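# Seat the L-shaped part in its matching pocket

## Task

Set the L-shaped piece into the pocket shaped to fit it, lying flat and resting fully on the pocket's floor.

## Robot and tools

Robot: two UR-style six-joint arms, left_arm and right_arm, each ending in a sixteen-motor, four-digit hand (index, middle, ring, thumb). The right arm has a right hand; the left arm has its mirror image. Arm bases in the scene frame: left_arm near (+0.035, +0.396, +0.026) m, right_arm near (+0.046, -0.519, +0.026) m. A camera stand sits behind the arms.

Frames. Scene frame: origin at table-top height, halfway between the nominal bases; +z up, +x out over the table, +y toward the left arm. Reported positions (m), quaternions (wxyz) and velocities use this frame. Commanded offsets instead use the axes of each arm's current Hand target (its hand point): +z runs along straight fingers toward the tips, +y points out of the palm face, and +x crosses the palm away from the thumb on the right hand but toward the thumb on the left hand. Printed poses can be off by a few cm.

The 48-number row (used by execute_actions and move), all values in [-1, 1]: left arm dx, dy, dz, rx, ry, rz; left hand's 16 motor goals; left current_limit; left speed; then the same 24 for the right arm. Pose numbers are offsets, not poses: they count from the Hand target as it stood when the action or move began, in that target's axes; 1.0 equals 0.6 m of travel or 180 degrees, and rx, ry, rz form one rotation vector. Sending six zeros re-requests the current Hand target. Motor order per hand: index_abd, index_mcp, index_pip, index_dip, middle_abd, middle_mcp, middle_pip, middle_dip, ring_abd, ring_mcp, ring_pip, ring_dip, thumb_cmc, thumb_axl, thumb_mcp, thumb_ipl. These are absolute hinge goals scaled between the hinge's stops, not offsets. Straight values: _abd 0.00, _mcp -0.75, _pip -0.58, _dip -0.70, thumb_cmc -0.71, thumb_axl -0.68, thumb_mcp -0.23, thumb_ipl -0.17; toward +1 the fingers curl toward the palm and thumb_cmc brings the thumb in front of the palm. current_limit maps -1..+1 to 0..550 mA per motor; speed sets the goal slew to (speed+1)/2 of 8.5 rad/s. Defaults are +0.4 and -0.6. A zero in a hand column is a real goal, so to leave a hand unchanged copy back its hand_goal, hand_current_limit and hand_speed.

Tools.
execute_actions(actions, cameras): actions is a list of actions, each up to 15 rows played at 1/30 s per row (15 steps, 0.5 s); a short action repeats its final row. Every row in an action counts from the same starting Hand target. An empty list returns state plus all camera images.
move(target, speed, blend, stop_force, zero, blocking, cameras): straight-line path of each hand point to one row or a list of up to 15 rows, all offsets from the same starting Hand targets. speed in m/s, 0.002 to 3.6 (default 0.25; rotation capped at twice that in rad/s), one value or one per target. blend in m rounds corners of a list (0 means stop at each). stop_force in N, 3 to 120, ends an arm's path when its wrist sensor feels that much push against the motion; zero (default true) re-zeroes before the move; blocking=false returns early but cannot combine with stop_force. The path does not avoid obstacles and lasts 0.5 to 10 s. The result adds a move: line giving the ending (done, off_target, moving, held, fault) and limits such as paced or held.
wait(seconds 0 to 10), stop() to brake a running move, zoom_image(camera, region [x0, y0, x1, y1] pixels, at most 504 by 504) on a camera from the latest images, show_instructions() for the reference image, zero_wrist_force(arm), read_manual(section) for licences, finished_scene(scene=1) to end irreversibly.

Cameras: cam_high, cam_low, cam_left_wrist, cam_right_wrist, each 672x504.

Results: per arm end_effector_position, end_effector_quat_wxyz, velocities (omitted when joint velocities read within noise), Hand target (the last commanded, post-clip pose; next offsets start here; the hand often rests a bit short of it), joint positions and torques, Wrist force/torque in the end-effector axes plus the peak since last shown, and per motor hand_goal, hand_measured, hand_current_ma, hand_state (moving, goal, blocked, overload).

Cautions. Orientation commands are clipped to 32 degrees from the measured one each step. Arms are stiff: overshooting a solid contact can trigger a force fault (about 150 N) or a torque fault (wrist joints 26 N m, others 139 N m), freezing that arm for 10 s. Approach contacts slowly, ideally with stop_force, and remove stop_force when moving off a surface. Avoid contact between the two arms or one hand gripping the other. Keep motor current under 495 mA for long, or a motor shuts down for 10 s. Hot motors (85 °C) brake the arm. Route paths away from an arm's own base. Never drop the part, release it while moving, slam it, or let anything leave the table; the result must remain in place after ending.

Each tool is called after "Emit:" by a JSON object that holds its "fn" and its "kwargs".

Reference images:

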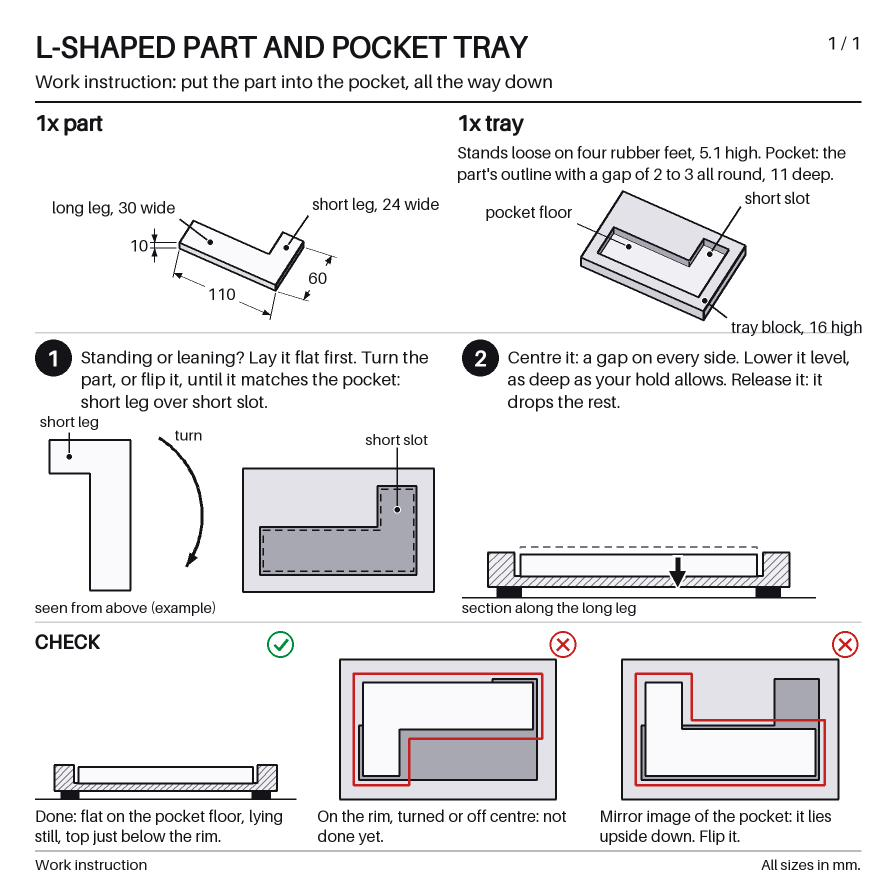

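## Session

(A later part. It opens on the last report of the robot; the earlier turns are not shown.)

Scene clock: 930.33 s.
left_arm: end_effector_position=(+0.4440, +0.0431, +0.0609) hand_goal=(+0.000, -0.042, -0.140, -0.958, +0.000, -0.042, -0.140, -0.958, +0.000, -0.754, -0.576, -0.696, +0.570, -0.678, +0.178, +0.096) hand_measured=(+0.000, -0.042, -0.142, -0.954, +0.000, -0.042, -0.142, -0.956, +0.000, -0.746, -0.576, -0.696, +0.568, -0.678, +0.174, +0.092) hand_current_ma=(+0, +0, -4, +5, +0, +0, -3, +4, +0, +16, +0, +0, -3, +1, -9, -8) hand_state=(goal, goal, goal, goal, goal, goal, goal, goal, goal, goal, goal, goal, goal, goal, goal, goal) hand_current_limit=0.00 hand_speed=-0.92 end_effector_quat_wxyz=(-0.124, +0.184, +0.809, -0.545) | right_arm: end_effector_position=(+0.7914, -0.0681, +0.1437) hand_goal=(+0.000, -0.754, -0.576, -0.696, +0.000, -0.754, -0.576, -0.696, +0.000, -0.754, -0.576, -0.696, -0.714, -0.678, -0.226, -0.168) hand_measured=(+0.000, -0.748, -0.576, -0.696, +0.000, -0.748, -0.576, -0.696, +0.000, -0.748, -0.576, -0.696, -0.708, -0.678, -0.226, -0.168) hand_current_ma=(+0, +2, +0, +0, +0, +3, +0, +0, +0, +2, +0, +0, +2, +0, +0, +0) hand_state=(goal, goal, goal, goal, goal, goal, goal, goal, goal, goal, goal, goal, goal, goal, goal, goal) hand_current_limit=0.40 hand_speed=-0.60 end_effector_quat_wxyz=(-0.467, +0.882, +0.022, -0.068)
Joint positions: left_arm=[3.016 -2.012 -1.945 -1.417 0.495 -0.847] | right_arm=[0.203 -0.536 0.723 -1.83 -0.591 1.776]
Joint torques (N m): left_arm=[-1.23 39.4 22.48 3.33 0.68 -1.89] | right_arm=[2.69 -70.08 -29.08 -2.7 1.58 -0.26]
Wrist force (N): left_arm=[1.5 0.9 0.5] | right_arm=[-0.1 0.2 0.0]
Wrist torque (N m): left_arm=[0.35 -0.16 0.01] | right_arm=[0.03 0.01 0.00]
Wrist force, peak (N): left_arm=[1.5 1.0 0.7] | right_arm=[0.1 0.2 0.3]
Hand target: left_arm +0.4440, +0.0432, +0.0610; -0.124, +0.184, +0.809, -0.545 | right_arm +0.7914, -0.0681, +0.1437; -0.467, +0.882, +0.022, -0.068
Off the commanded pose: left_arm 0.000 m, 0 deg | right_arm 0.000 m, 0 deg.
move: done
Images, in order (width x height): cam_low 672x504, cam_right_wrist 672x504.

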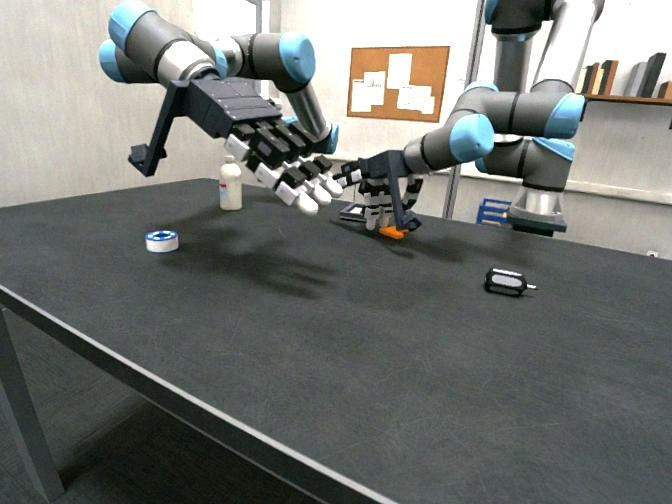

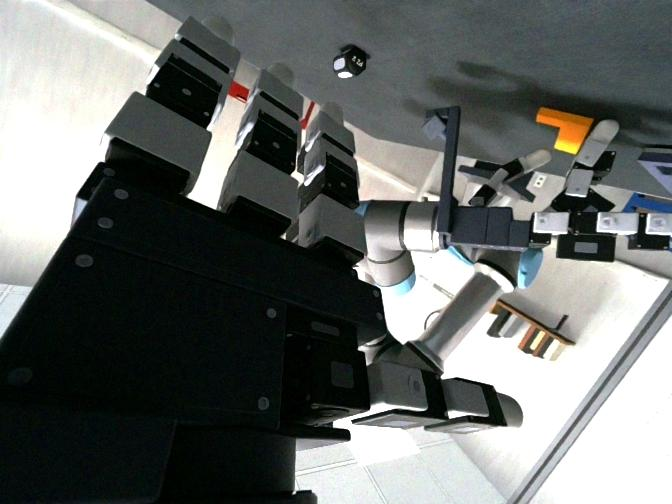

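Emit:
{"fn": "move", "kwargs": {"target": [[0,-0.0125,0.0309,0,0,0, 0,-0.041,-0.139,-0.957, 0,-0.041,-0.139,-0.957, 0,-0.754,-0.576,-0.696, 0.571,-0.678,0.1775,0.096, 0.0,-0.92, 0,0,0,0,0,0, 0,-0.754,-0.576,-0.696, 0,-0.754,-0.576,-0.696, 0,-0.754,-0.576,-0.696, -0.714,-0.678,-0.226,-0.168, 0.4,-0.6],[0,-0.136,-0.0192,0,0,0, 0,-0.041,-0.139,-0.957, 0,-0.041,-0.139,-0.957, 0,-0.754,-0.576,-0.696, 0.571,-0.678,0.1775,0.096, 0.0,-0.92, 0,0,0,0,0,0, 0,-0.754,-0.576,-0.696, 0,-0.754,-0.576,-0.696, 0,-0.754,-0.576,-0.696, -0.714,-0.678,-0.226,-0.168, 0.4,-0.6],[-0.1708,-0.2952,-0.3007,-0.4047,-0.1419,0.0016, 0,-0.754,-0.576,-0.696, 0,-0.754,-0.576,-0.696, 0,-0.754,-0.576,-0.696, -0.714,-0.678,-0.226,-0.168, 0.4,-0.6, -0.468,-0.0747,-0.364,-0.1234,0.0452,-0.045, 0,-0.754,-0.576,-0.696, 0,-0.754,-0.576,-0.696, 0,-0.754,-0.576,-0.696, -0.714,-0.678,-0.226,-0.168, 0.4,-0.6]], "cameras": ["all"], "speed": [0.05,0.2,0.3], "blend": [0.003,0.03,0]}}

Scene clock: 1023.90 s.
left_arm: end_effector_position=(+0.5801, +0.0896, +0.2928) hand_goal=(+0.000, -0.754, -0.576, -0.696, +0.000, -0.754, -0.576, -0.696, +0.000, -0.754, -0.576, -0.696, -0.714, -0.678, -0.226, -0.168) hand_measured=(+0.000, -0.750, -0.574, -0.700, +0.000, -0.752, -0.574, -0.698, -0.006, -0.754, -0.578, -0.696, -0.712, -0.678, -0.216, -0.164) hand_current_ma=(+0, +5, +3, -5, +0, +5, +3, -4, -9, +0, -3, +0, +3, +1, +31, +10) hand_state=(goal, goal, goal, goal, goal, goal, goal, goal, goal, goal, goal, goal, goal, goal, goal, goal) hand_current_limit=0.40 hand_speed=-0.60 end_effector_quat_wxyz=(+0.179, +0.106, +0.978, +0.012) | right_arm: end_effector_position=(+0.5450, -0.2505, +0.3297) hand_goal=(+0.000, -0.754, -0.576, -0.696, +0.000, -0.754, -0.576, -0.696, +0.000, -0.754, -0.576, -0.696, -0.714, -0.678, -0.226, -0.168) hand_measured=(+0.002, -0.748, -0.576, -0.696, +0.000, -0.748, -0.576, -0.696, +0.000, -0.748, -0.576, -0.696, -0.708, -0.678, -0.224, -0.168) hand_current_ma=(+0, +2, +0, +0, +0, +3, +0, +0, +0, +2, +0, +0, +2, +0, +0, +0) hand_state=(goal, goal, goal, goal, goal, goal, goal, goal, goal, goal, goal, goal, goal, goal, goal, goal) hand_current_limit=0.40 hand_speed=-0.60 end_effector_quat_wxyz=(-0.292, +0.954, +0.063, +0.033)
Joint positions: left_arm=[2.667 -1.871 -1.572 -0.939 1.72 -1.805] | right_arm=[0.138 -1.471 1.613 -1.845 -0.987 1.629]
Joint torques (N m): left_arm=[7.66 47.38 13.59 2.42 2.39 1.71] | right_arm=[14.36 -38.71 -39.23 -1.92 0.43 2.72]
Wrist force (N): left_arm=[0.1 -0.1 -0.1] | right_arm=[-0.1 0.4 0.4]
Wrist torque (N m): left_arm=[-0.01 0.00 -0.04] | right_arm=[0.09 -0.01 0.18]
Wrist force, peak (N): left_arm=[7.3 -6.0 -0.8] | right_arm=[8.5 -0.8 2.4]
Hand target: left_arm +0.5801, +0.0896, +0.2928; +0.179, +0.106, +0.978, +0.012 | right_arm +0.5450, -0.2505, +0.3297; -0.292, +0.954, +0.063, +0.033
Off the commanded pose: left_arm 0.000 m, 0 deg | right_arm 0.000 m, 0 deg.
move: done

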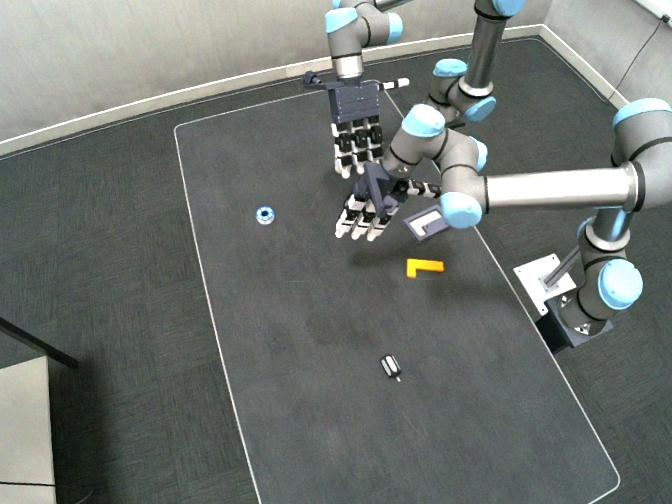

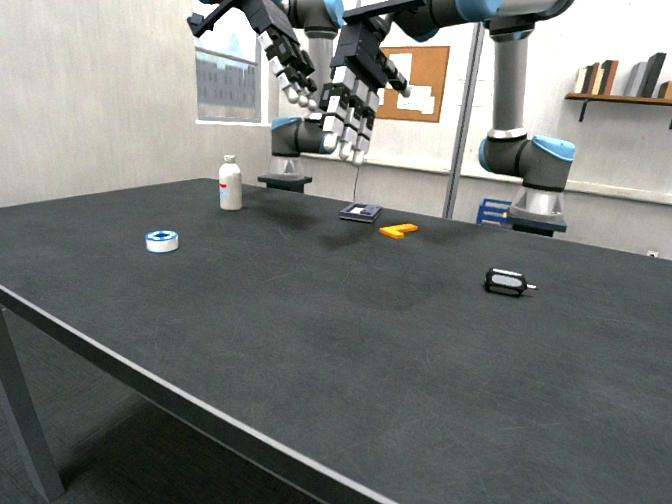

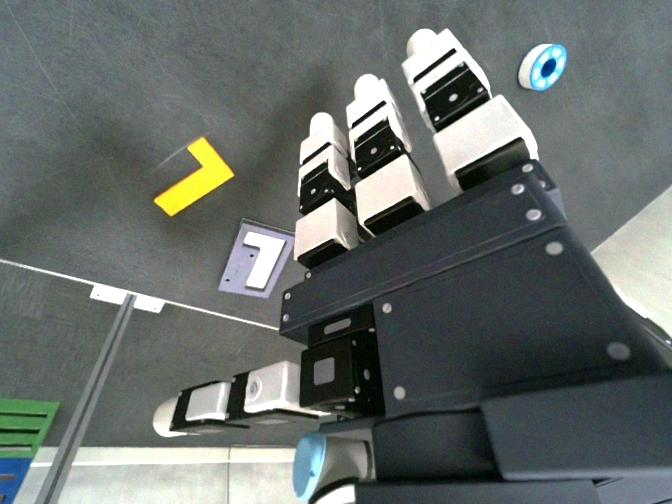

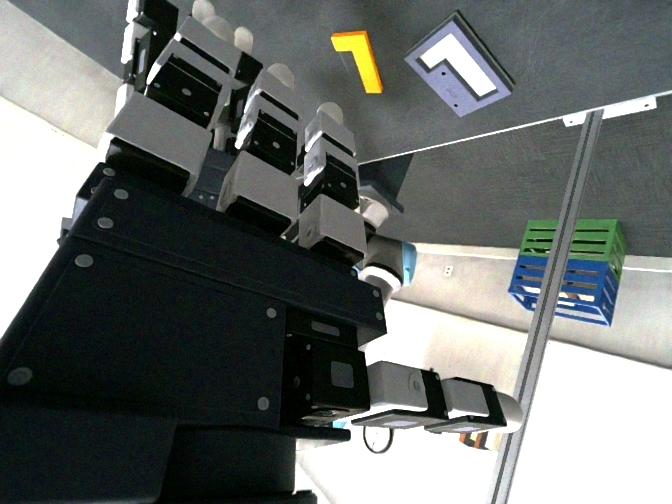

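Emit:
{"fn": "zoom_image", "kwargs": {"camera": "cam_left_wrist", "region": [140, 120, 320, 310]}}

Emit:
{"fn": "zoom_image", "kwargs": {"camera": "cam_right_wrist", "region": [310, 0, 530, 130]}}

Emit:
{"fn": "zoom_image", "kwargs": {"camera": "cam_high", "region": [380, 190, 480, 290]}}

Scaled by 2.653 from the camera's 672x504 image, which has a finer 960x720 frame.

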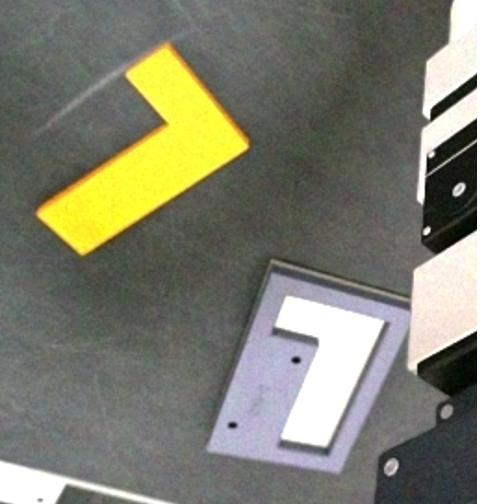

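Scaled by 2.291 from the camera's 672x504 image, which has a finer 960x720 frame.

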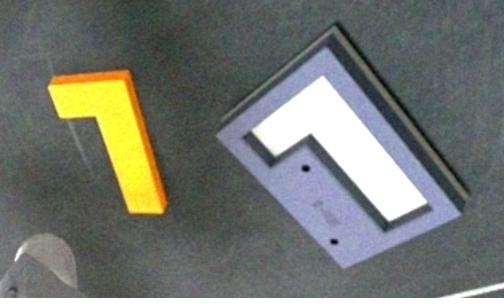

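Scaled by 5.040 from the camera's 672x504 image, which has a finer 960x720 frame.

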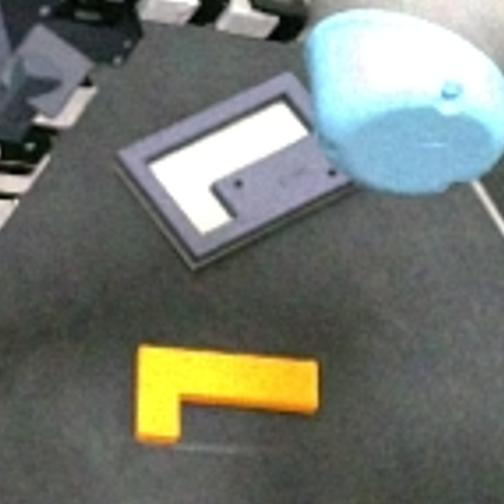

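Emit:
{"fn": "move", "kwargs": {"target": [0.3717,-0.1408,0.2133,0.3602,0.1359,0.0017, 0,-0.745,0.825,-0.748, 0,-0.745,0.825,-0.748, 0,-1,-1,-0.696, 0.643,-0.678,-0.0225,0.027, 0.4,-0.6, 0,0,0,0,0,0, 0,-0.754,-0.576,-0.696, 0,-0.754,-0.576,-0.696, 0,-0.754,-0.576,-0.696, -0.714,-0.678,-0.226,-0.168, 0.4,-0.6], "cameras": ["cam_low","cam_right_wrist","cam_high"], "speed": 0.3}}

Emit:
{"fn": "zoom_image", "kwargs": {"camera": "cam_right_wrist", "region": [260, 0, 440, 140]}}

Emit:
{"fn": "zoom_image", "kwargs": {"camera": "cam_low", "region": [340, 150, 440, 250]}}

Scene clock: 1146.50 s.
left_arm: end_effector_position=(+0.4046, +0.0525, +0.0903) hand_goal=(+0.000, -0.746, +0.824, -0.748, +0.000, -0.746, +0.824, -0.748, +0.000, -1.000, -1.000, -0.696, +0.642, -0.678, -0.022, +0.026) hand_measured=(+0.000, -0.742, +0.818, -0.746, +0.000, -0.742, +0.818, -0.746, -0.004, -0.990, -0.992, -0.696, +0.640, -0.678, -0.020, +0.024) hand_current_ma=(+0, +7, -10, +4, +0, +6, -9, +3, -4, +25, +15, +0, -5, +1, +2, -3) hand_state=(goal, goal, goal, goal, goal, goal, goal, goal, goal, goal, goal, goal, goal, goal, goal, goal) hand_current_limit=0.40 hand_speed=-0.60 end_effector_quat_wxyz=(-0.105, +0.183, +0.847, -0.489) | right_arm: end_effector_position=(+0.5450, -0.2505, +0.3297) hand_goal=(+0.000, -0.754, -0.576, -0.696, +0.000, -0.754, -0.576, -0.696, +0.000, -0.754, -0.576, -0.696, -0.714, -0.678, -0.226, -0.168) hand_measured=(+0.002, -0.748, -0.576, -0.696, +0.000, -0.748, -0.576, -0.696, +0.000, -0.748, -0.576, -0.696, -0.708, -0.678, -0.224, -0.168) hand_current_ma=(+0, +2, +0, +0, +0, +3, +0, +0, +0, +2, +0, +0, +2, +0, +0, +0) hand_state=(goal, goal, goal, goal, goal, goal, goal, goal, goal, goal, goal, goal, goal, goal, goal, goal) hand_current_limit=0.40 hand_speed=-0.60 end_effector_quat_wxyz=(-0.292, +0.954, +0.063, +0.033)
Joint positions: left_arm=[2.979 -1.845 -2.084 -1.203 0.58 -1.08] | right_arm=[0.138 -1.471 1.613 -1.845 -0.987 1.629]
Joint torques (N m): left_arm=[-5.94 39.04 11.99 2.47 -1.79 1.19] | right_arm=[13.43 -41.24 -39.68 -1.73 0.51 2.82]
Wrist force (N): left_arm=[1.3 0.6 0.4] | right_arm=[0.0 0.2 0.2]
Wrist torque (N m): left_arm=[0.28 -0.12 0.14] | right_arm=[0.08 -0.02 0.19]
Wrist force, peak (N): left_arm=[2.0 1.6 1.0] | right_arm=[0.0 0.4 0.6]
Hand target: left_arm +0.4045, +0.0525, +0.0903; -0.105, +0.183, +0.847, -0.489 | right_arm +0.5450, -0.2505, +0.3297; -0.292, +0.954, +0.063, +0.033
Off the commanded pose: left_arm 0.000 m, 0 deg | right_arm 0.000 m, 0 deg.
move: done
Images, in order (width x height): cam_high 672x504, cam_low 672x504, cam_right_wrist 672x504.

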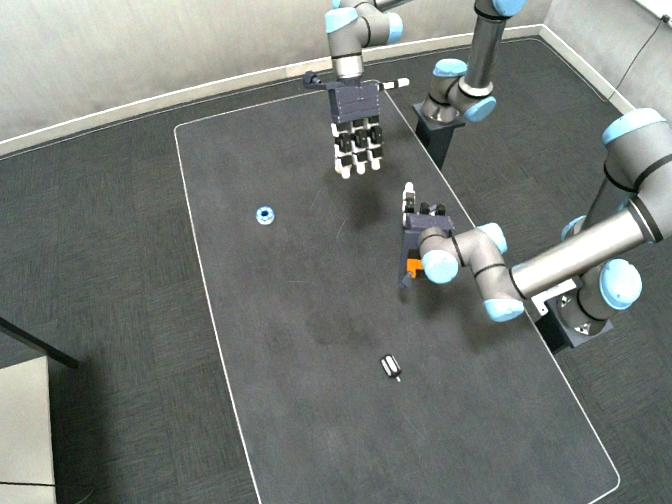

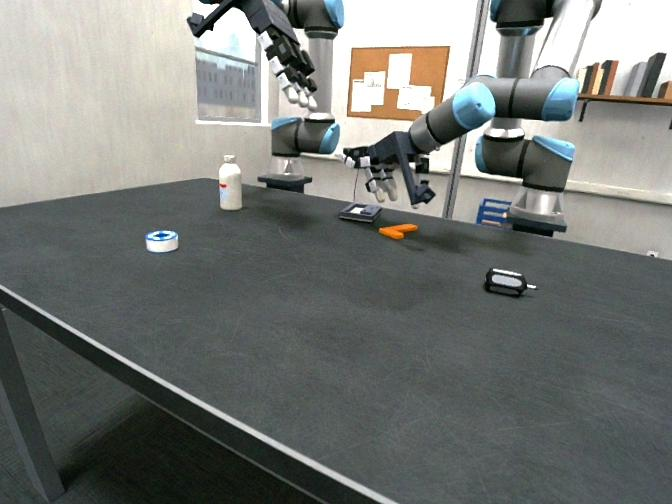

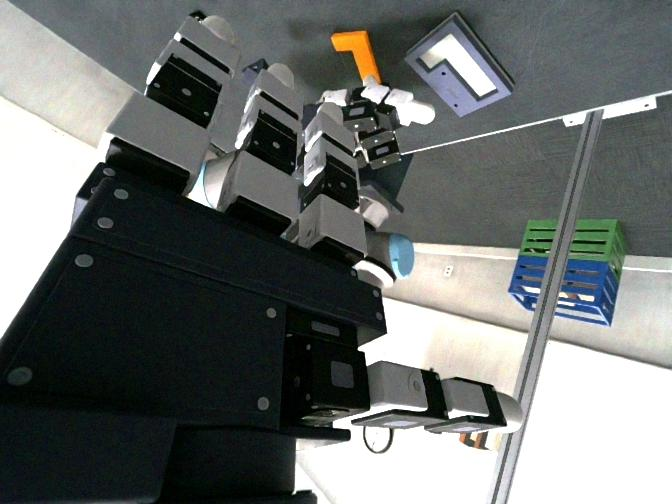

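Scaled by 2.800 from the camera's 672x504 image, which has a finer 960x720 frame.

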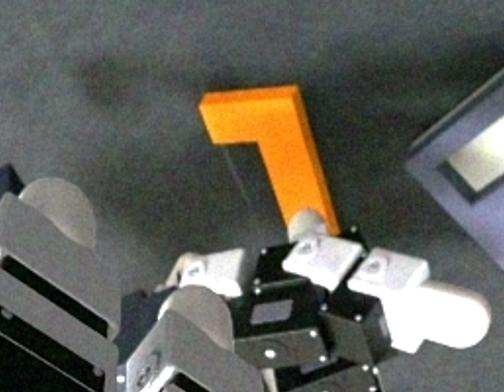

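Scaled by 5.040 from the camera's 672x504 image, which has a finer 960x720 frame.

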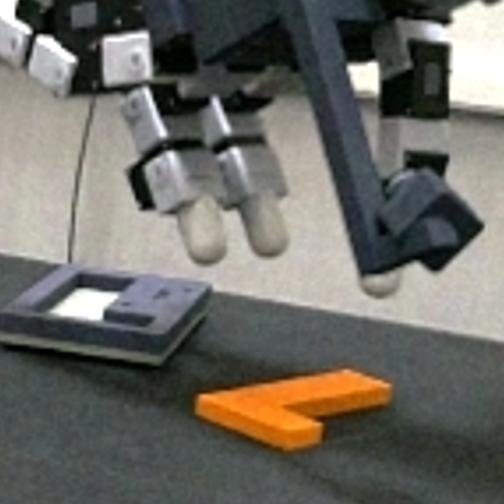

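Emit:
{"fn": "move", "kwargs": {"target": [0,0.087,0.0502,0,0,0, 0,-0.745,0.825,-0.748, 0,-0.745,0.825,-0.748, 0,-1,-1,-0.696, 0.643,-0.678,-0.0225,0.027, 0.4,-0.6, 0,0,0,0,0,0, 0,-0.754,-0.576,-0.696, 0,-0.754,-0.576,-0.696, 0,-0.754,-0.576,-0.696, -0.714,-0.678,-0.226,-0.168, 0.4,-0.6], "cameras": ["cam_low","cam_right_wrist"], "speed": 0.1, "stop_force": 6}}

Emit:
{"fn": "zoom_image", "kwargs": {"camera": "cam_right_wrist", "region": [260, 0, 440, 140]}}

Emit:
{"fn": "zoom_image", "kwargs": {"camera": "cam_low", "region": [350, 180, 430, 250]}}

Scene clock: 1161.00 s.
left_arm: end_effector_position=(+0.4045, +0.0525, +0.0300) hand_goal=(+0.000, -0.746, +0.824, -0.748, +0.000, -0.746, +0.824, -0.748, +0.000, -1.000, -1.000, -0.696, +0.642, -0.678, -0.022, +0.026) hand_measured=(+0.000, -0.742, +0.818, -0.746, +0.000, -0.742, +0.820, -0.746, -0.004, -0.990, -0.992, -0.696, +0.640, -0.678, -0.020, +0.024) hand_current_ma=(+0, +8, -10, +4, +0, +7, -9, +3, -4, +25, +15, +0, -5, +1, +2, -3) hand_state=(goal, goal, goal, goal, goal, goal, goal, goal, goal, goal, goal, goal, goal, goal, goal, goal) hand_current_limit=0.40 hand_speed=-0.60 end_effector_quat_wxyz=(-0.105, +0.183, +0.847, -0.489) | right_arm: end_effector_position=(+0.5450, -0.2505, +0.3297) hand_goal=(+0.000, -0.754, -0.576, -0.696, +0.000, -0.754, -0.576, -0.696, +0.000, -0.754, -0.576, -0.696, -0.714, -0.678, -0.226, -0.168) hand_measured=(+0.002, -0.748, -0.576, -0.696, +0.000, -0.748, -0.576, -0.696, +0.000, -0.748, -0.576, -0.696, -0.708, -0.678, -0.224, -0.168) hand_current_ma=(+0, +2, +0, +0, +0, +3, +0, +0, +0, +2, +0, +0, +2, +0, +0, +0) hand_state=(goal, goal, goal, goal, goal, goal, goal, goal, goal, goal, goal, goal, goal, goal, goal, goal) hand_current_limit=0.40 hand_speed=-0.60 end_effector_quat_wxyz=(-0.292, +0.954, +0.063, +0.033)
Joint positions: left_arm=[2.979 -1.971 -2.127 -1.034 0.58 -1.08] | right_arm=[0.138 -1.471 1.613 -1.845 -0.987 1.629]
Joint torques (N m): left_arm=[-6.06 37.59 24.13 1.66 -0.26 1.29] | right_arm=[13.56 -40.48 -37.79 -1.58 0.55 2.93]
Wrist force (N): left_arm=[1.2 0.8 0.3] | right_arm=[-0.1 0.2 0.4]
Wrist torque (N m): left_arm=[0.29 -0.11 0.12] | right_arm=[0.08 -0.02 0.18]
Wrist force, peak (N): left_arm=[1.4 2.1 1.1] | right_arm=[0.2 0.4 0.5]
Hand target: left_arm +0.4045, +0.0525, +0.0300; -0.105, +0.183, +0.847, -0.489 | right_arm +0.5450, -0.2505, +0.3297; -0.292, +0.954, +0.063, +0.033
Off the commanded pose: left_arm 0.000 m, 0 deg | right_arm 0.000 m, 0 deg.
move: done
Images, in order (width x height): cam_low 672x504, cam_right_wrist 672x504.

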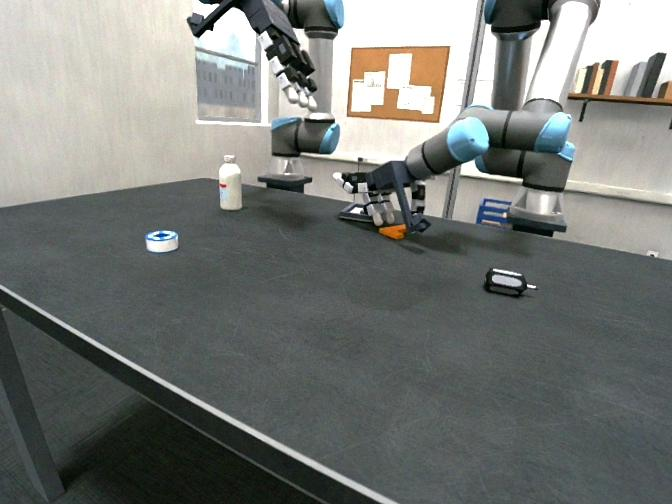

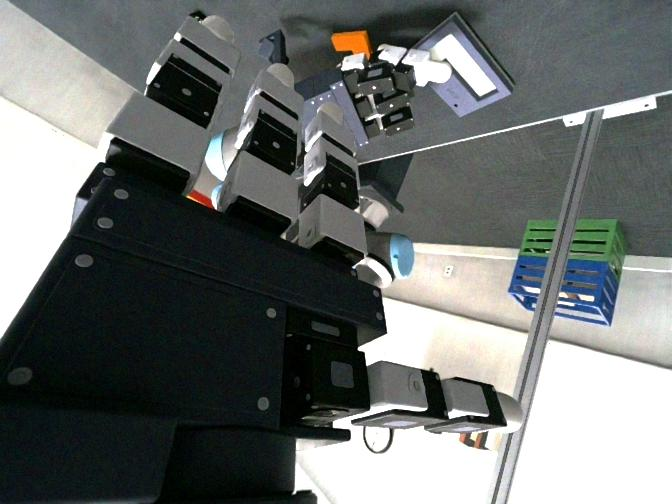

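Scaled by 2.800 from the camera's 672x504 image, which has a finer 960x720 frame.

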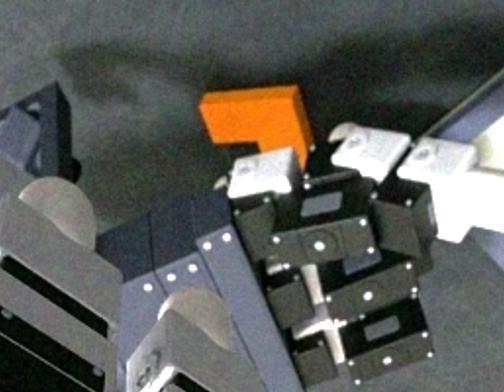

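Scaled by 6.300 from the camera's 672x504 image, which has a finer 960x720 frame.

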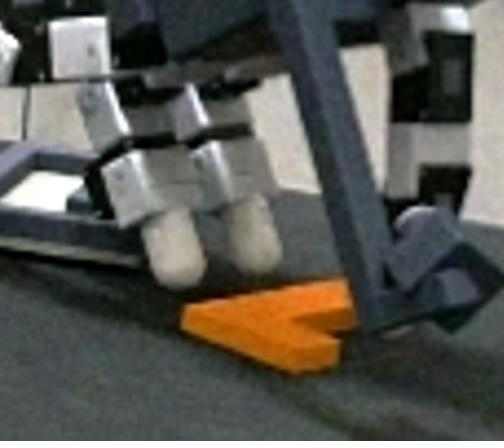

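Emit:
{"fn": "move", "kwargs": {"target": [0,0.01732,0.01,0,0,0, 0,-0.745,0.825,-0.748, 0,-0.745,0.825,-0.748, 0,-1,-1,-0.696, 0.643,-0.678,-0.0225,0.027, 0.4,-0.6, 0,0,0,0,0,0, 0,-0.754,-0.576,-0.696, 0,-0.754,-0.576,-0.696, 0,-0.754,-0.576,-0.696, -0.714,-0.678,-0.226,-0.168, 0.4,-0.6], "cameras": ["cam_low"], "speed": 0.008, "stop_force": 3}}

Emit:
{"fn": "zoom_image", "kwargs": {"camera": "cam_low", "region": [350, 180, 430, 250]}}

Scene clock: 1174.30 s.
left_arm: end_effector_position=(+0.4045, +0.0525, +0.0244) hand_goal=(+0.000, -0.746, +0.824, -0.748, +0.000, -0.746, +0.824, -0.748, +0.000, -1.000, -1.000, -0.696, +0.642, -0.678, -0.022, +0.026) hand_measured=(+0.000, -0.742, +0.822, -0.746, +0.000, -0.748, +0.828, -0.746, -0.004, -0.990, -0.992, -0.696, +0.640, -0.678, -0.020, +0.024) hand_current_ma=(+0, +7, -4, +4, -1, -2, +7, +3, -4, +25, +15, +0, -4, +1, +2, -3) hand_state=(goal, goal, goal, goal, goal, goal, goal, goal, goal, goal, goal, goal, goal, goal, goal, goal) hand_current_limit=0.40 hand_speed=-0.60 end_effector_quat_wxyz=(-0.105, +0.183, +0.847, -0.489) | right_arm: end_effector_position=(+0.5450, -0.2505, +0.3297) hand_goal=(+0.000, -0.754, -0.576, -0.696, +0.000, -0.754, -0.576, -0.696, +0.000, -0.754, -0.576, -0.696, -0.714, -0.678, -0.226, -0.168) hand_measured=(+0.002, -0.748, -0.576, -0.696, +0.000, -0.748, -0.576, -0.696, +0.000, -0.748, -0.576, -0.696, -0.708, -0.678, -0.224, -0.168) hand_current_ma=(+0, +2, +0, +0, +0, +3, +0, +0, +0, +2, +0, +0, +2, +0, +0, +0) hand_state=(goal, goal, goal, goal, goal, goal, goal, goal, goal, goal, goal, goal, goal, goal, goal, goal) hand_current_limit=0.40 hand_speed=-0.60 end_effector_quat_wxyz=(-0.292, +0.954, +0.063, +0.033)
Joint positions: left_arm=[2.979 -1.984 -2.129 -1.019 0.58 -1.08] | right_arm=[0.138 -1.471 1.613 -1.845 -0.987 1.629]
Joint torques (N m): left_arm=[-5.4 42.81 22.96 -0.93 0.2 0.99] | right_arm=[10.86 -40.11 -39.2 -1.82 0.65 2.64]
Wrist force (N): left_arm=[1.0 -0.2 -0.1] | right_arm=[-0.1 0.4 0.4]
Wrist torque (N m): left_arm=[0.31 -0.12 0.13] | right_arm=[0.09 -0.01 0.18]
Wrist force, peak (N): left_arm=[1.3 -3.1 -1.8] | right_arm=[0.1 0.5 0.6]
Hand target: left_arm +0.4045, +0.0525, +0.0244; -0.105, +0.183, +0.847, -0.489 (not the last commanded pose) | right_arm +0.5450, -0.2505, +0.3297; -0.292, +0.954, +0.063, +0.033
Off the commanded pose: left_arm 0.006 m, 0 deg | right_arm 0.000 m, 0 deg.
move: contact (left_arm)
Images, in order (width x height): cam_low 672x504.

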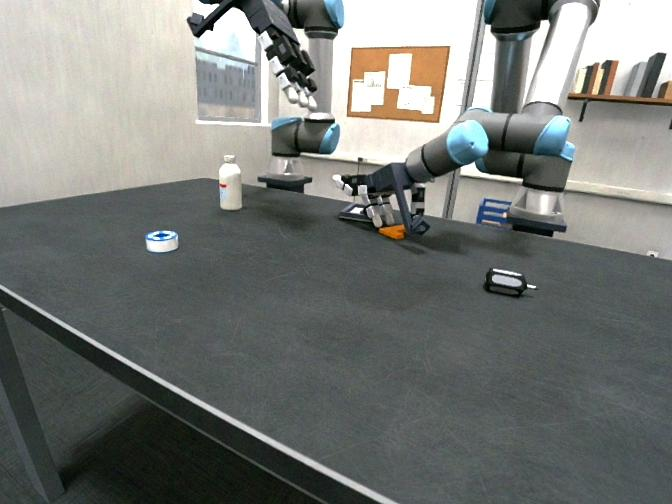

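Scaled by 6.300 from the camera's 672x504 image, which has a finer 960x720 frame.

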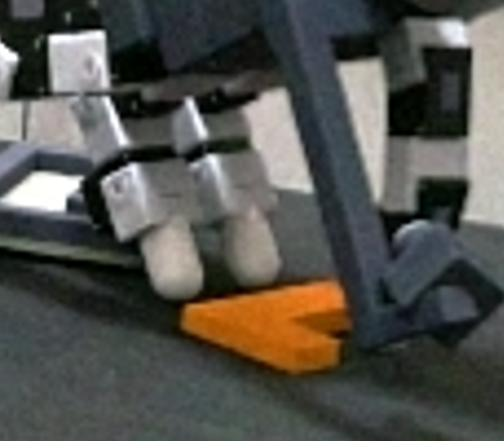

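Emit:
{"fn": "move", "kwargs": {"target": [0,-0.00144,-0.00083,0,0,0, 0,-0.479,0.825,-0.748, 0,-0.479,0.825,-0.748, 0,-1,-1,-0.696, 0.643,-0.678,0.247,0.027, 0.4,-0.95, 0,0,0,0,0,0, 0,-0.754,-0.576,-0.696, 0,-0.754,-0.576,-0.696, 0,-0.754,-0.576,-0.696, -0.714,-0.678,-0.226,-0.168, 0.4,-0.6], "cameras": ["cam_low","cam_right_wrist"]}}

Emit:
{"fn": "zoom_image", "kwargs": {"camera": "cam_low", "region": [350, 180, 430, 250]}}

Emit:
{"fn": "zoom_image", "kwargs": {"camera": "cam_right_wrist", "region": [260, 0, 440, 140]}}

Scene clock: 1200.30 s.
left_arm: end_effector_position=(+0.4045, +0.0525, +0.0254) hand_goal=(+0.000, -0.480, +0.824, -0.748, +0.000, -0.480, +0.824, -0.748, +0.000, -1.000, -1.000, -0.696, +0.642, -0.678, +0.246, +0.026) hand_measured=(+0.000, -0.548, +0.812, -0.754, +0.000, -0.544, +0.812, -0.752, -0.004, -0.990, -0.992, -0.696, +0.640, -0.678, +0.110, +0.008) hand_current_ma=(+0, -244, -27, -10, -1, -230, -26, -8, -4, +25, +15, +0, -4, -1, -385, -63) hand_state=(goal, blocked, goal, goal, goal, blocked, goal, goal, goal, goal, goal, goal, goal, goal, blocked, goal) hand_current_limit=0.40 hand_speed=-0.95 end_effector_quat_wxyz=(-0.105, +0.183, +0.847, -0.489) | right_arm: end_effector_position=(+0.5450, -0.2505, +0.3297) hand_goal=(+0.000, -0.754, -0.576, -0.696, +0.000, -0.754, -0.576, -0.696, +0.000, -0.754, -0.576, -0.696, -0.714, -0.678, -0.226, -0.168) hand_measured=(+0.002, -0.748, -0.576, -0.696, +0.000, -0.748, -0.576, -0.696, +0.000, -0.748, -0.576, -0.696, -0.708, -0.678, -0.224, -0.168) hand_current_ma=(+0, +2, +0, +0, +0, +3, +0, +0, +0, +2, +0, +0, +2, +0, +0, +0) hand_state=(goal, goal, goal, goal, goal, goal, goal, goal, goal, goal, goal, goal, goal, goal, goal, goal) hand_current_limit=0.40 hand_speed=-0.60 end_effector_quat_wxyz=(-0.292, +0.954, +0.063, +0.033)
Joint positions: left_arm=[2.979 -1.982 -2.129 -1.022 0.58 -1.08] | right_arm=[0.138 -1.471 1.613 -1.845 -0.987 1.629]
Joint torques (N m): left_arm=[-5.46 36.56 21.9 2.81 -1.08 0.54] | right_arm=[12.55 -40.35 -39.68 -1.69 0.31 2.77]
Wrist force (N): left_arm=[1.2 -4.4 -0.6] | right_arm=[-0.1 0.1 0.4]
Wrist torque (N m): left_arm=[0.09 -0.10 0.15] | right_arm=[0.06 -0.01 0.17]
Wrist force, peak (N): left_arm=[1.2 -4.6 -0.9] | right_arm=[0.0 0.4 0.6]
Hand target: left_arm +0.4045, +0.0525, +0.0254; -0.105, +0.183, +0.847, -0.489 | right_arm +0.5450, -0.2505, +0.3297; -0.292, +0.954, +0.063, +0.033
Off the commanded pose: left_arm 0.000 m, 0 deg | right_arm 0.000 m, 0 deg.
move: done
Images, in order (width x height): cam_low 672x504, cam_right_wrist 672x504.

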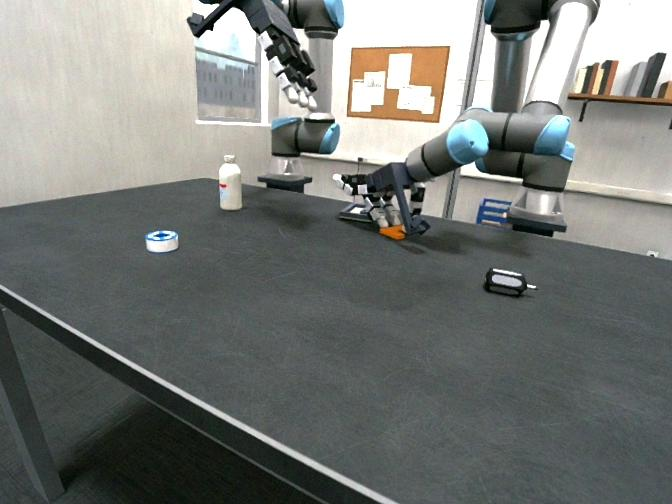

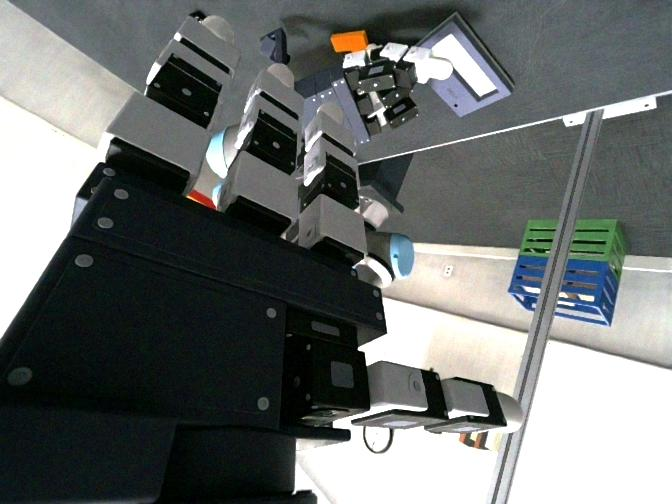

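Scaled by 6.300 from the camera's 672x504 image, which has a finer 960x720 frame.

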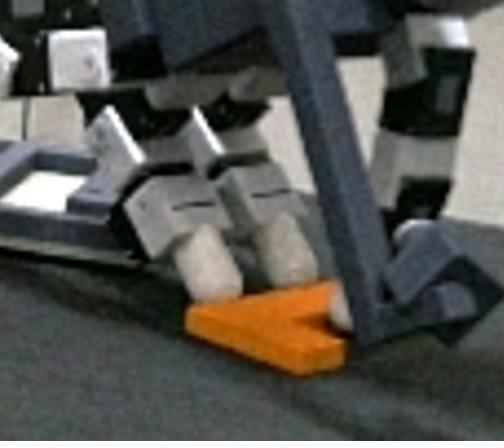

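Scaled by 2.800 from the camera's 672x504 image, which has a finer 960x720 frame.

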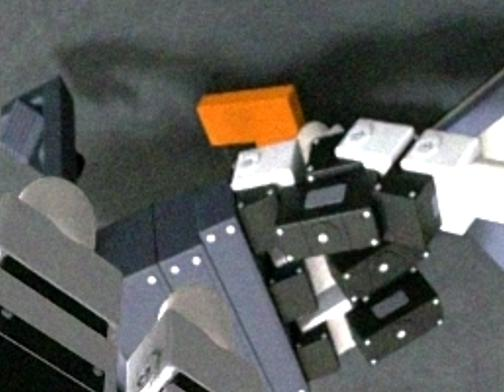

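Emit:
{"fn": "move", "kwargs": {"target": [0,-0.0289,-0.0167,0,0,0, 0,-0.479,0.825,-0.748, 0,-0.479,0.825,-0.748, 0,-1,-1,-0.696, 0.643,-0.678,0.247,0.027, 0.4,-0.95, 0,0,0,0,0,0, 0,-0.754,-0.576,-0.696, 0,-0.754,-0.576,-0.696, 0,-0.754,-0.576,-0.696, -0.714,-0.678,-0.226,-0.168, 0.4,-0.6], "cameras": ["cam_low"], "speed": 0.02}}

Emit:
{"fn": "zoom_image", "kwargs": {"camera": "cam_low", "region": [350, 180, 430, 250]}}

Scene clock: 1210.53 s.
left_arm: end_effector_position=(+0.4045, +0.0525, +0.0456) hand_goal=(+0.000, -0.480, +0.824, -0.748, +0.000, -0.480, +0.824, -0.748, +0.000, -1.000, -1.000, -0.696, +0.642, -0.678, +0.246, +0.026) hand_measured=(+0.000, -0.478, +0.818, -0.752, +0.000, -0.478, +0.818, -0.752, -0.004, -0.990, -0.992, -0.696, +0.640, -0.680, +0.242, +0.022) hand_current_ma=(+0, +2, -13, -7, -1, +2, -12, -5, -4, +25, +15, +0, -3, -2, -12, -8) hand_state=(goal, goal, goal, goal, goal, goal, goal, goal, goal, goal, goal, goal, goal, goal, goal, goal) hand_current_limit=0.40 hand_speed=-0.95 end_effector_quat_wxyz=(-0.105, +0.183, +0.847, -0.489) | right_arm: end_effector_position=(+0.5450, -0.2505, +0.3297) hand_goal=(+0.000, -0.754, -0.576, -0.696, +0.000, -0.754, -0.576, -0.696, +0.000, -0.754, -0.576, -0.696, -0.714, -0.678, -0.226, -0.168) hand_measured=(+0.002, -0.748, -0.576, -0.696, +0.000, -0.748, -0.576, -0.696, +0.000, -0.748, -0.576, -0.696, -0.708, -0.678, -0.224, -0.168) hand_current_ma=(+0, +2, +0, +0, +0, +3, +0, +0, +0, +2, +0, +0, +2, +0, +0, +0) hand_state=(goal, goal, goal, goal, goal, goal, goal, goal, goal, goal, goal, goal, goal, goal, goal, goal) hand_current_limit=0.40 hand_speed=-0.60 end_effector_quat_wxyz=(-0.292, +0.954, +0.063, +0.033)
Joint positions: left_arm=[2.979 -1.937 -2.118 -1.078 0.58 -1.08] | right_arm=[0.138 -1.471 1.613 -1.845 -0.987 1.629]
Joint torques (N m): left_arm=[-3.01 22.32 18.58 3.37 -2.47 0.01] | right_arm=[12.64 -40.95 -38.04 -1.55 0.73 2.47]
Wrist force (N): left_arm=[1.3 0.8 0.3] | right_arm=[0.1 0.3 0.6]
Wrist torque (N m): left_arm=[0.32 -0.12 0.13] | right_arm=[0.07 -0.04 0.19]
Wrist force, peak (N): left_arm=[1.2 -4.7 -1.1] | right_arm=[-0.1 0.4 0.5]
Hand target: left_arm +0.4045, +0.0525, +0.0455; -0.105, +0.183, +0.847, -0.489 | right_arm +0.5450, -0.2505, +0.3297; -0.292, +0.954, +0.063, +0.033
Off the commanded pose: left_arm 0.000 m, 0 deg | right_arm 0.000 m, 0 deg.
move: done
Images, in order (width x height): cam_low 672x504.

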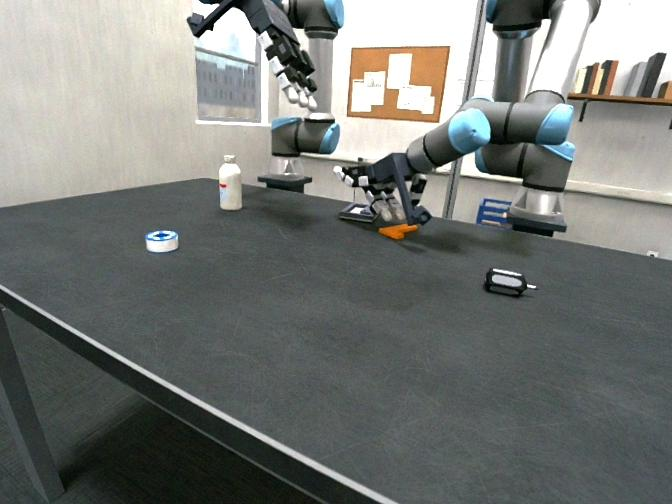

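Scaled by 6.300 from the camera's 672x504 image, which has a finer 960x720 frame.

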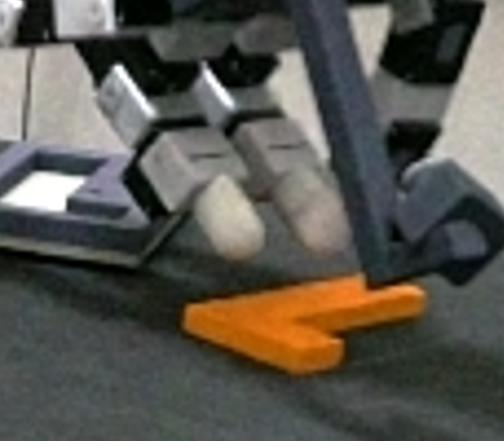

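Emit:
{"fn": "move", "kwargs": {"target": [-0.0004,-0.0315,0.0062,0.0333,0,0, 0,-0.577,0.756,-0.829, 0,-0.577,0.756,-0.829, 0,-1,-1,-0.696, 0.643,-0.678,-0.209,0.169, 0.4,-0.7, 0,0,0,0,0,0, 0,-0.754,-0.576,-0.696, 0,-0.754,-0.576,-0.696, 0,-0.754,-0.576,-0.696, -0.714,-0.678,-0.226,-0.168, 0.4,-0.6], "cameras": [], "speed": 0.1}}

Emit:
{"fn": "move", "kwargs": {"target": [0,0.0472,0.021,0,0,0, 0,-0.577,0.756,-0.829, 0,-0.577,0.756,-0.829, 0,-1,-1,-0.696, 0.643,-0.678,-0.209,0.169, 0.4,-0.7, 0,0,0,0,0,0, 0,-0.754,-0.576,-0.696, 0,-0.754,-0.576,-0.696, 0,-0.754,-0.576,-0.696, -0.714,-0.678,-0.226,-0.168, 0.4,-0.6], "cameras": ["cam_low","cam_right_wrist"], "speed": 0.025, "stop_force": 4}}

Emit:
{"fn": "zoom_image", "kwargs": {"camera": "cam_low", "region": [350, 180, 430, 250]}}

Emit:
{"fn": "zoom_image", "kwargs": {"camera": "cam_right_wrist", "region": [260, 0, 440, 140]}}

Scene clock: 1320.27 s.
left_arm: end_effector_position=(+0.3996, +0.0409, +0.0600) hand_goal=(+0.000, -0.578, +0.756, -0.830, +0.000, -0.578, +0.756, -0.830, +0.000, -1.000, -1.000, -0.696, +0.642, -0.678, -0.210, +0.168) hand_measured=(+0.000, -0.564, +0.758, -0.828, +0.000, -0.566, +0.758, -0.828, -0.004, -0.990, -0.992, -0.696, +0.640, -0.680, -0.206, +0.166) hand_current_ma=(+0, +33, +1, +4, -1, +30, +1, +3, -4, +25, +15, +0, -3, -2, +10, -6) hand_state=(goal, goal, goal, goal, goal, goal, goal, goal, goal, goal, goal, goal, goal, goal, goal, goal) hand_current_limit=0.40 hand_speed=-0.70 end_effector_quat_wxyz=(-0.115, +0.177, +0.820, -0.532) | right_arm: end_effector_position=(+0.5450, -0.2505, +0.3297) hand_goal=(+0.000, -0.754, -0.576, -0.696, +0.000, -0.754, -0.576, -0.696, +0.000, -0.754, -0.576, -0.696, -0.714, -0.678, -0.226, -0.168) hand_measured=(+0.002, -0.748, -0.576, -0.696, +0.000, -0.748, -0.576, -0.696, +0.000, -0.748, -0.576, -0.696, -0.708, -0.678, -0.224, -0.168) hand_current_ma=(+0, +2, +0, +0, +0, +3, +0, +0, +0, +2, +0, +0, +2, +0, +0, +0) hand_state=(goal, goal, goal, goal, goal, goal, goal, goal, goal, goal, goal, goal, goal, goal, goal, goal) hand_current_limit=0.40 hand_speed=-0.60 end_effector_quat_wxyz=(-0.292, +0.954, +0.063, +0.033)
Joint positions: left_arm=[2.991 -1.93 -2.096 -1.231 0.496 -0.967] | right_arm=[0.138 -1.471 1.613 -1.845 -0.987 1.629]
Joint torques (N m): left_arm=[-4.46 23.42 5.78 3.55 0.15 -1.58] | right_arm=[11.63 -41.33 -36.93 -1.75 0.38 2.44]
Wrist force (N): left_arm=[1.2 0.6 0.5] | right_arm=[0.2 0.2 0.4]
Wrist torque (N m): left_arm=[0.29 -0.13 0.14] | right_arm=[0.07 -0.04 0.20]
Wrist force, peak (N): left_arm=[1.2 1.2 0.4] | right_arm=[0.0 0.3 0.7]
Hand target: left_arm +0.3995, +0.0408, +0.0600; -0.115, +0.177, +0.820, -0.532 | right_arm +0.5450, -0.2505, +0.3297; -0.292, +0.954, +0.063, +0.033
Off the commanded pose: left_arm 0.000 m, 0 deg | right_arm 0.000 m, 0 deg.
move: done
No camera images: "cameras" was empty.

Scene clock: 1322.67 s.
left_arm: end_effector_position=(+0.3995, +0.0409, +0.0290) hand_goal=(+0.000, -0.578, +0.756, -0.830, +0.000, -0.578, +0.756, -0.830, +0.000, -1.000, -1.000, -0.696, +0.642, -0.678, -0.210, +0.168) hand_measured=(+0.000, -0.564, +0.758, -0.828, +0.000, -0.566, +0.758, -0.828, -0.004, -0.990, -0.992, -0.696, +0.640, -0.680, -0.206, +0.166) hand_current_ma=(+0, +33, +1, +4, -1, +30, +1, +3, -4, +25, +15, +0, -3, -2, +10, -6) hand_state=(goal, goal, goal, goal, goal, goal, goal, goal, goal, goal, goal, goal, goal, goal, goal, goal) hand_current_limit=0.40 hand_speed=-0.70 end_effector_quat_wxyz=(-0.115, +0.177, +0.820, -0.532) | right_arm: end_effector_position=(+0.5450, -0.2505, +0.3297) hand_goal=(+0.000, -0.754, -0.576, -0.696, +0.000, -0.754, -0.576, -0.696, +0.000, -0.754, -0.576, -0.696, -0.714, -0.678, -0.226, -0.168) hand_measured=(+0.002, -0.748, -0.576, -0.696, +0.000, -0.748, -0.576, -0.696, +0.000, -0.748, -0.576, -0.696, -0.708, -0.678, -0.224, -0.168) hand_current_ma=(+0, +2, +0, +0, +0, +3, +0, +0, +0, +2, +0, +0, +2, +0, +0, +0) hand_state=(goal, goal, goal, goal, goal, goal, goal, goal, goal, goal, goal, goal, goal, goal, goal, goal) hand_current_limit=0.40 hand_speed=-0.60 end_effector_quat_wxyz=(-0.292, +0.954, +0.063, +0.033)
Joint positions: left_arm=[2.991 -1.998 -2.114 -1.146 0.496 -0.967] | right_arm=[0.138 -1.471 1.613 -1.845 -0.987 1.629]
Joint torques (N m): left_arm=[-5.39 42.59 22.04 -1.09 -2.73 -1.46] | right_arm=[12.07 -38.49 -38.54 -1.61 0.42 2.46]
Wrist force (N): left_arm=[1.5 0.9 0.5] | right_arm=[-0.2 0.4 0.3]
Wrist torque (N m): left_arm=[0.33 -0.17 0.15] | right_arm=[0.11 0.00 0.18]
Wrist force, peak (N): left_arm=[1.7 0.8 0.5] | right_arm=[0.1 0.3 0.6]
Hand target: left_arm +0.3995, +0.0409, +0.0290; -0.115, +0.177, +0.820, -0.532 | right_arm +0.5450, -0.2505, +0.3297; -0.292, +0.954, +0.063, +0.033
Off the commanded pose: left_arm 0.000 m, 0 deg | right_arm 0.000 m, 0 deg.
move: done
Images, in order (width x height): cam_low 672x504, cam_right_wrist 672x504.

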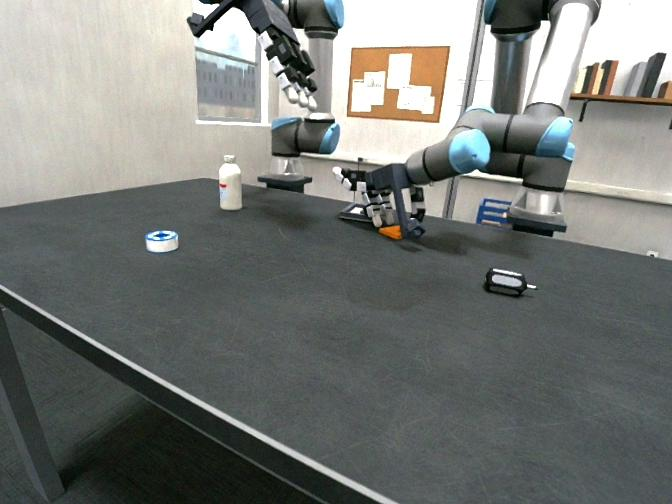

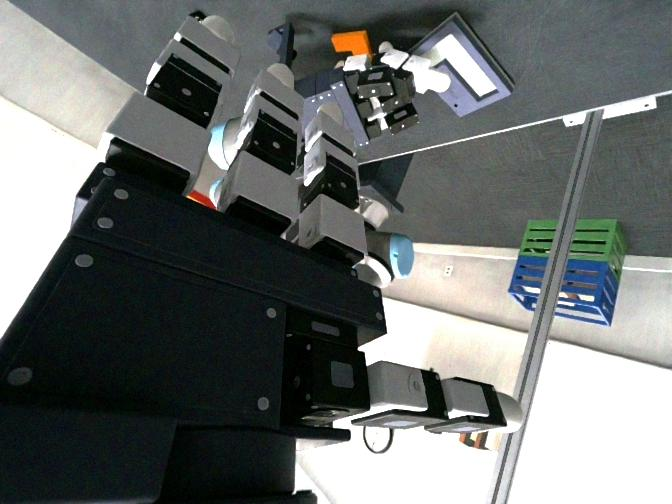

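Scaled by 6.300 from the camera's 672x504 image, which has a finer 960x720 frame.

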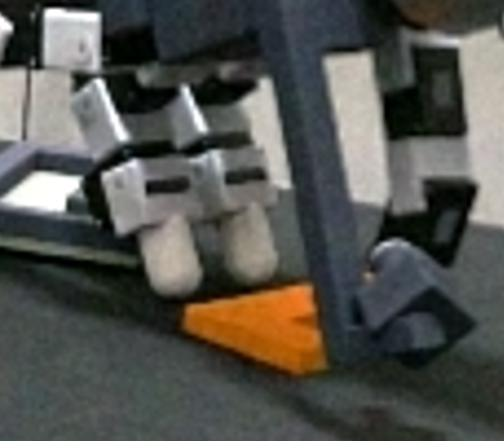

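Scaled by 2.800 from the camera's 672x504 image, which has a finer 960x720 frame.

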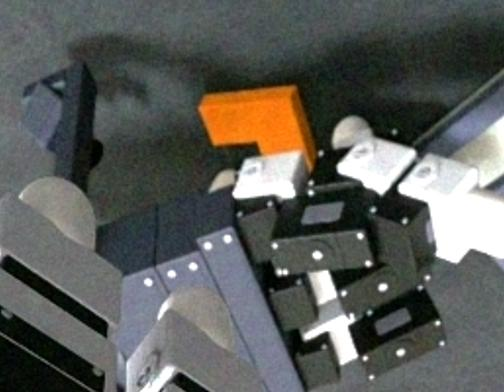

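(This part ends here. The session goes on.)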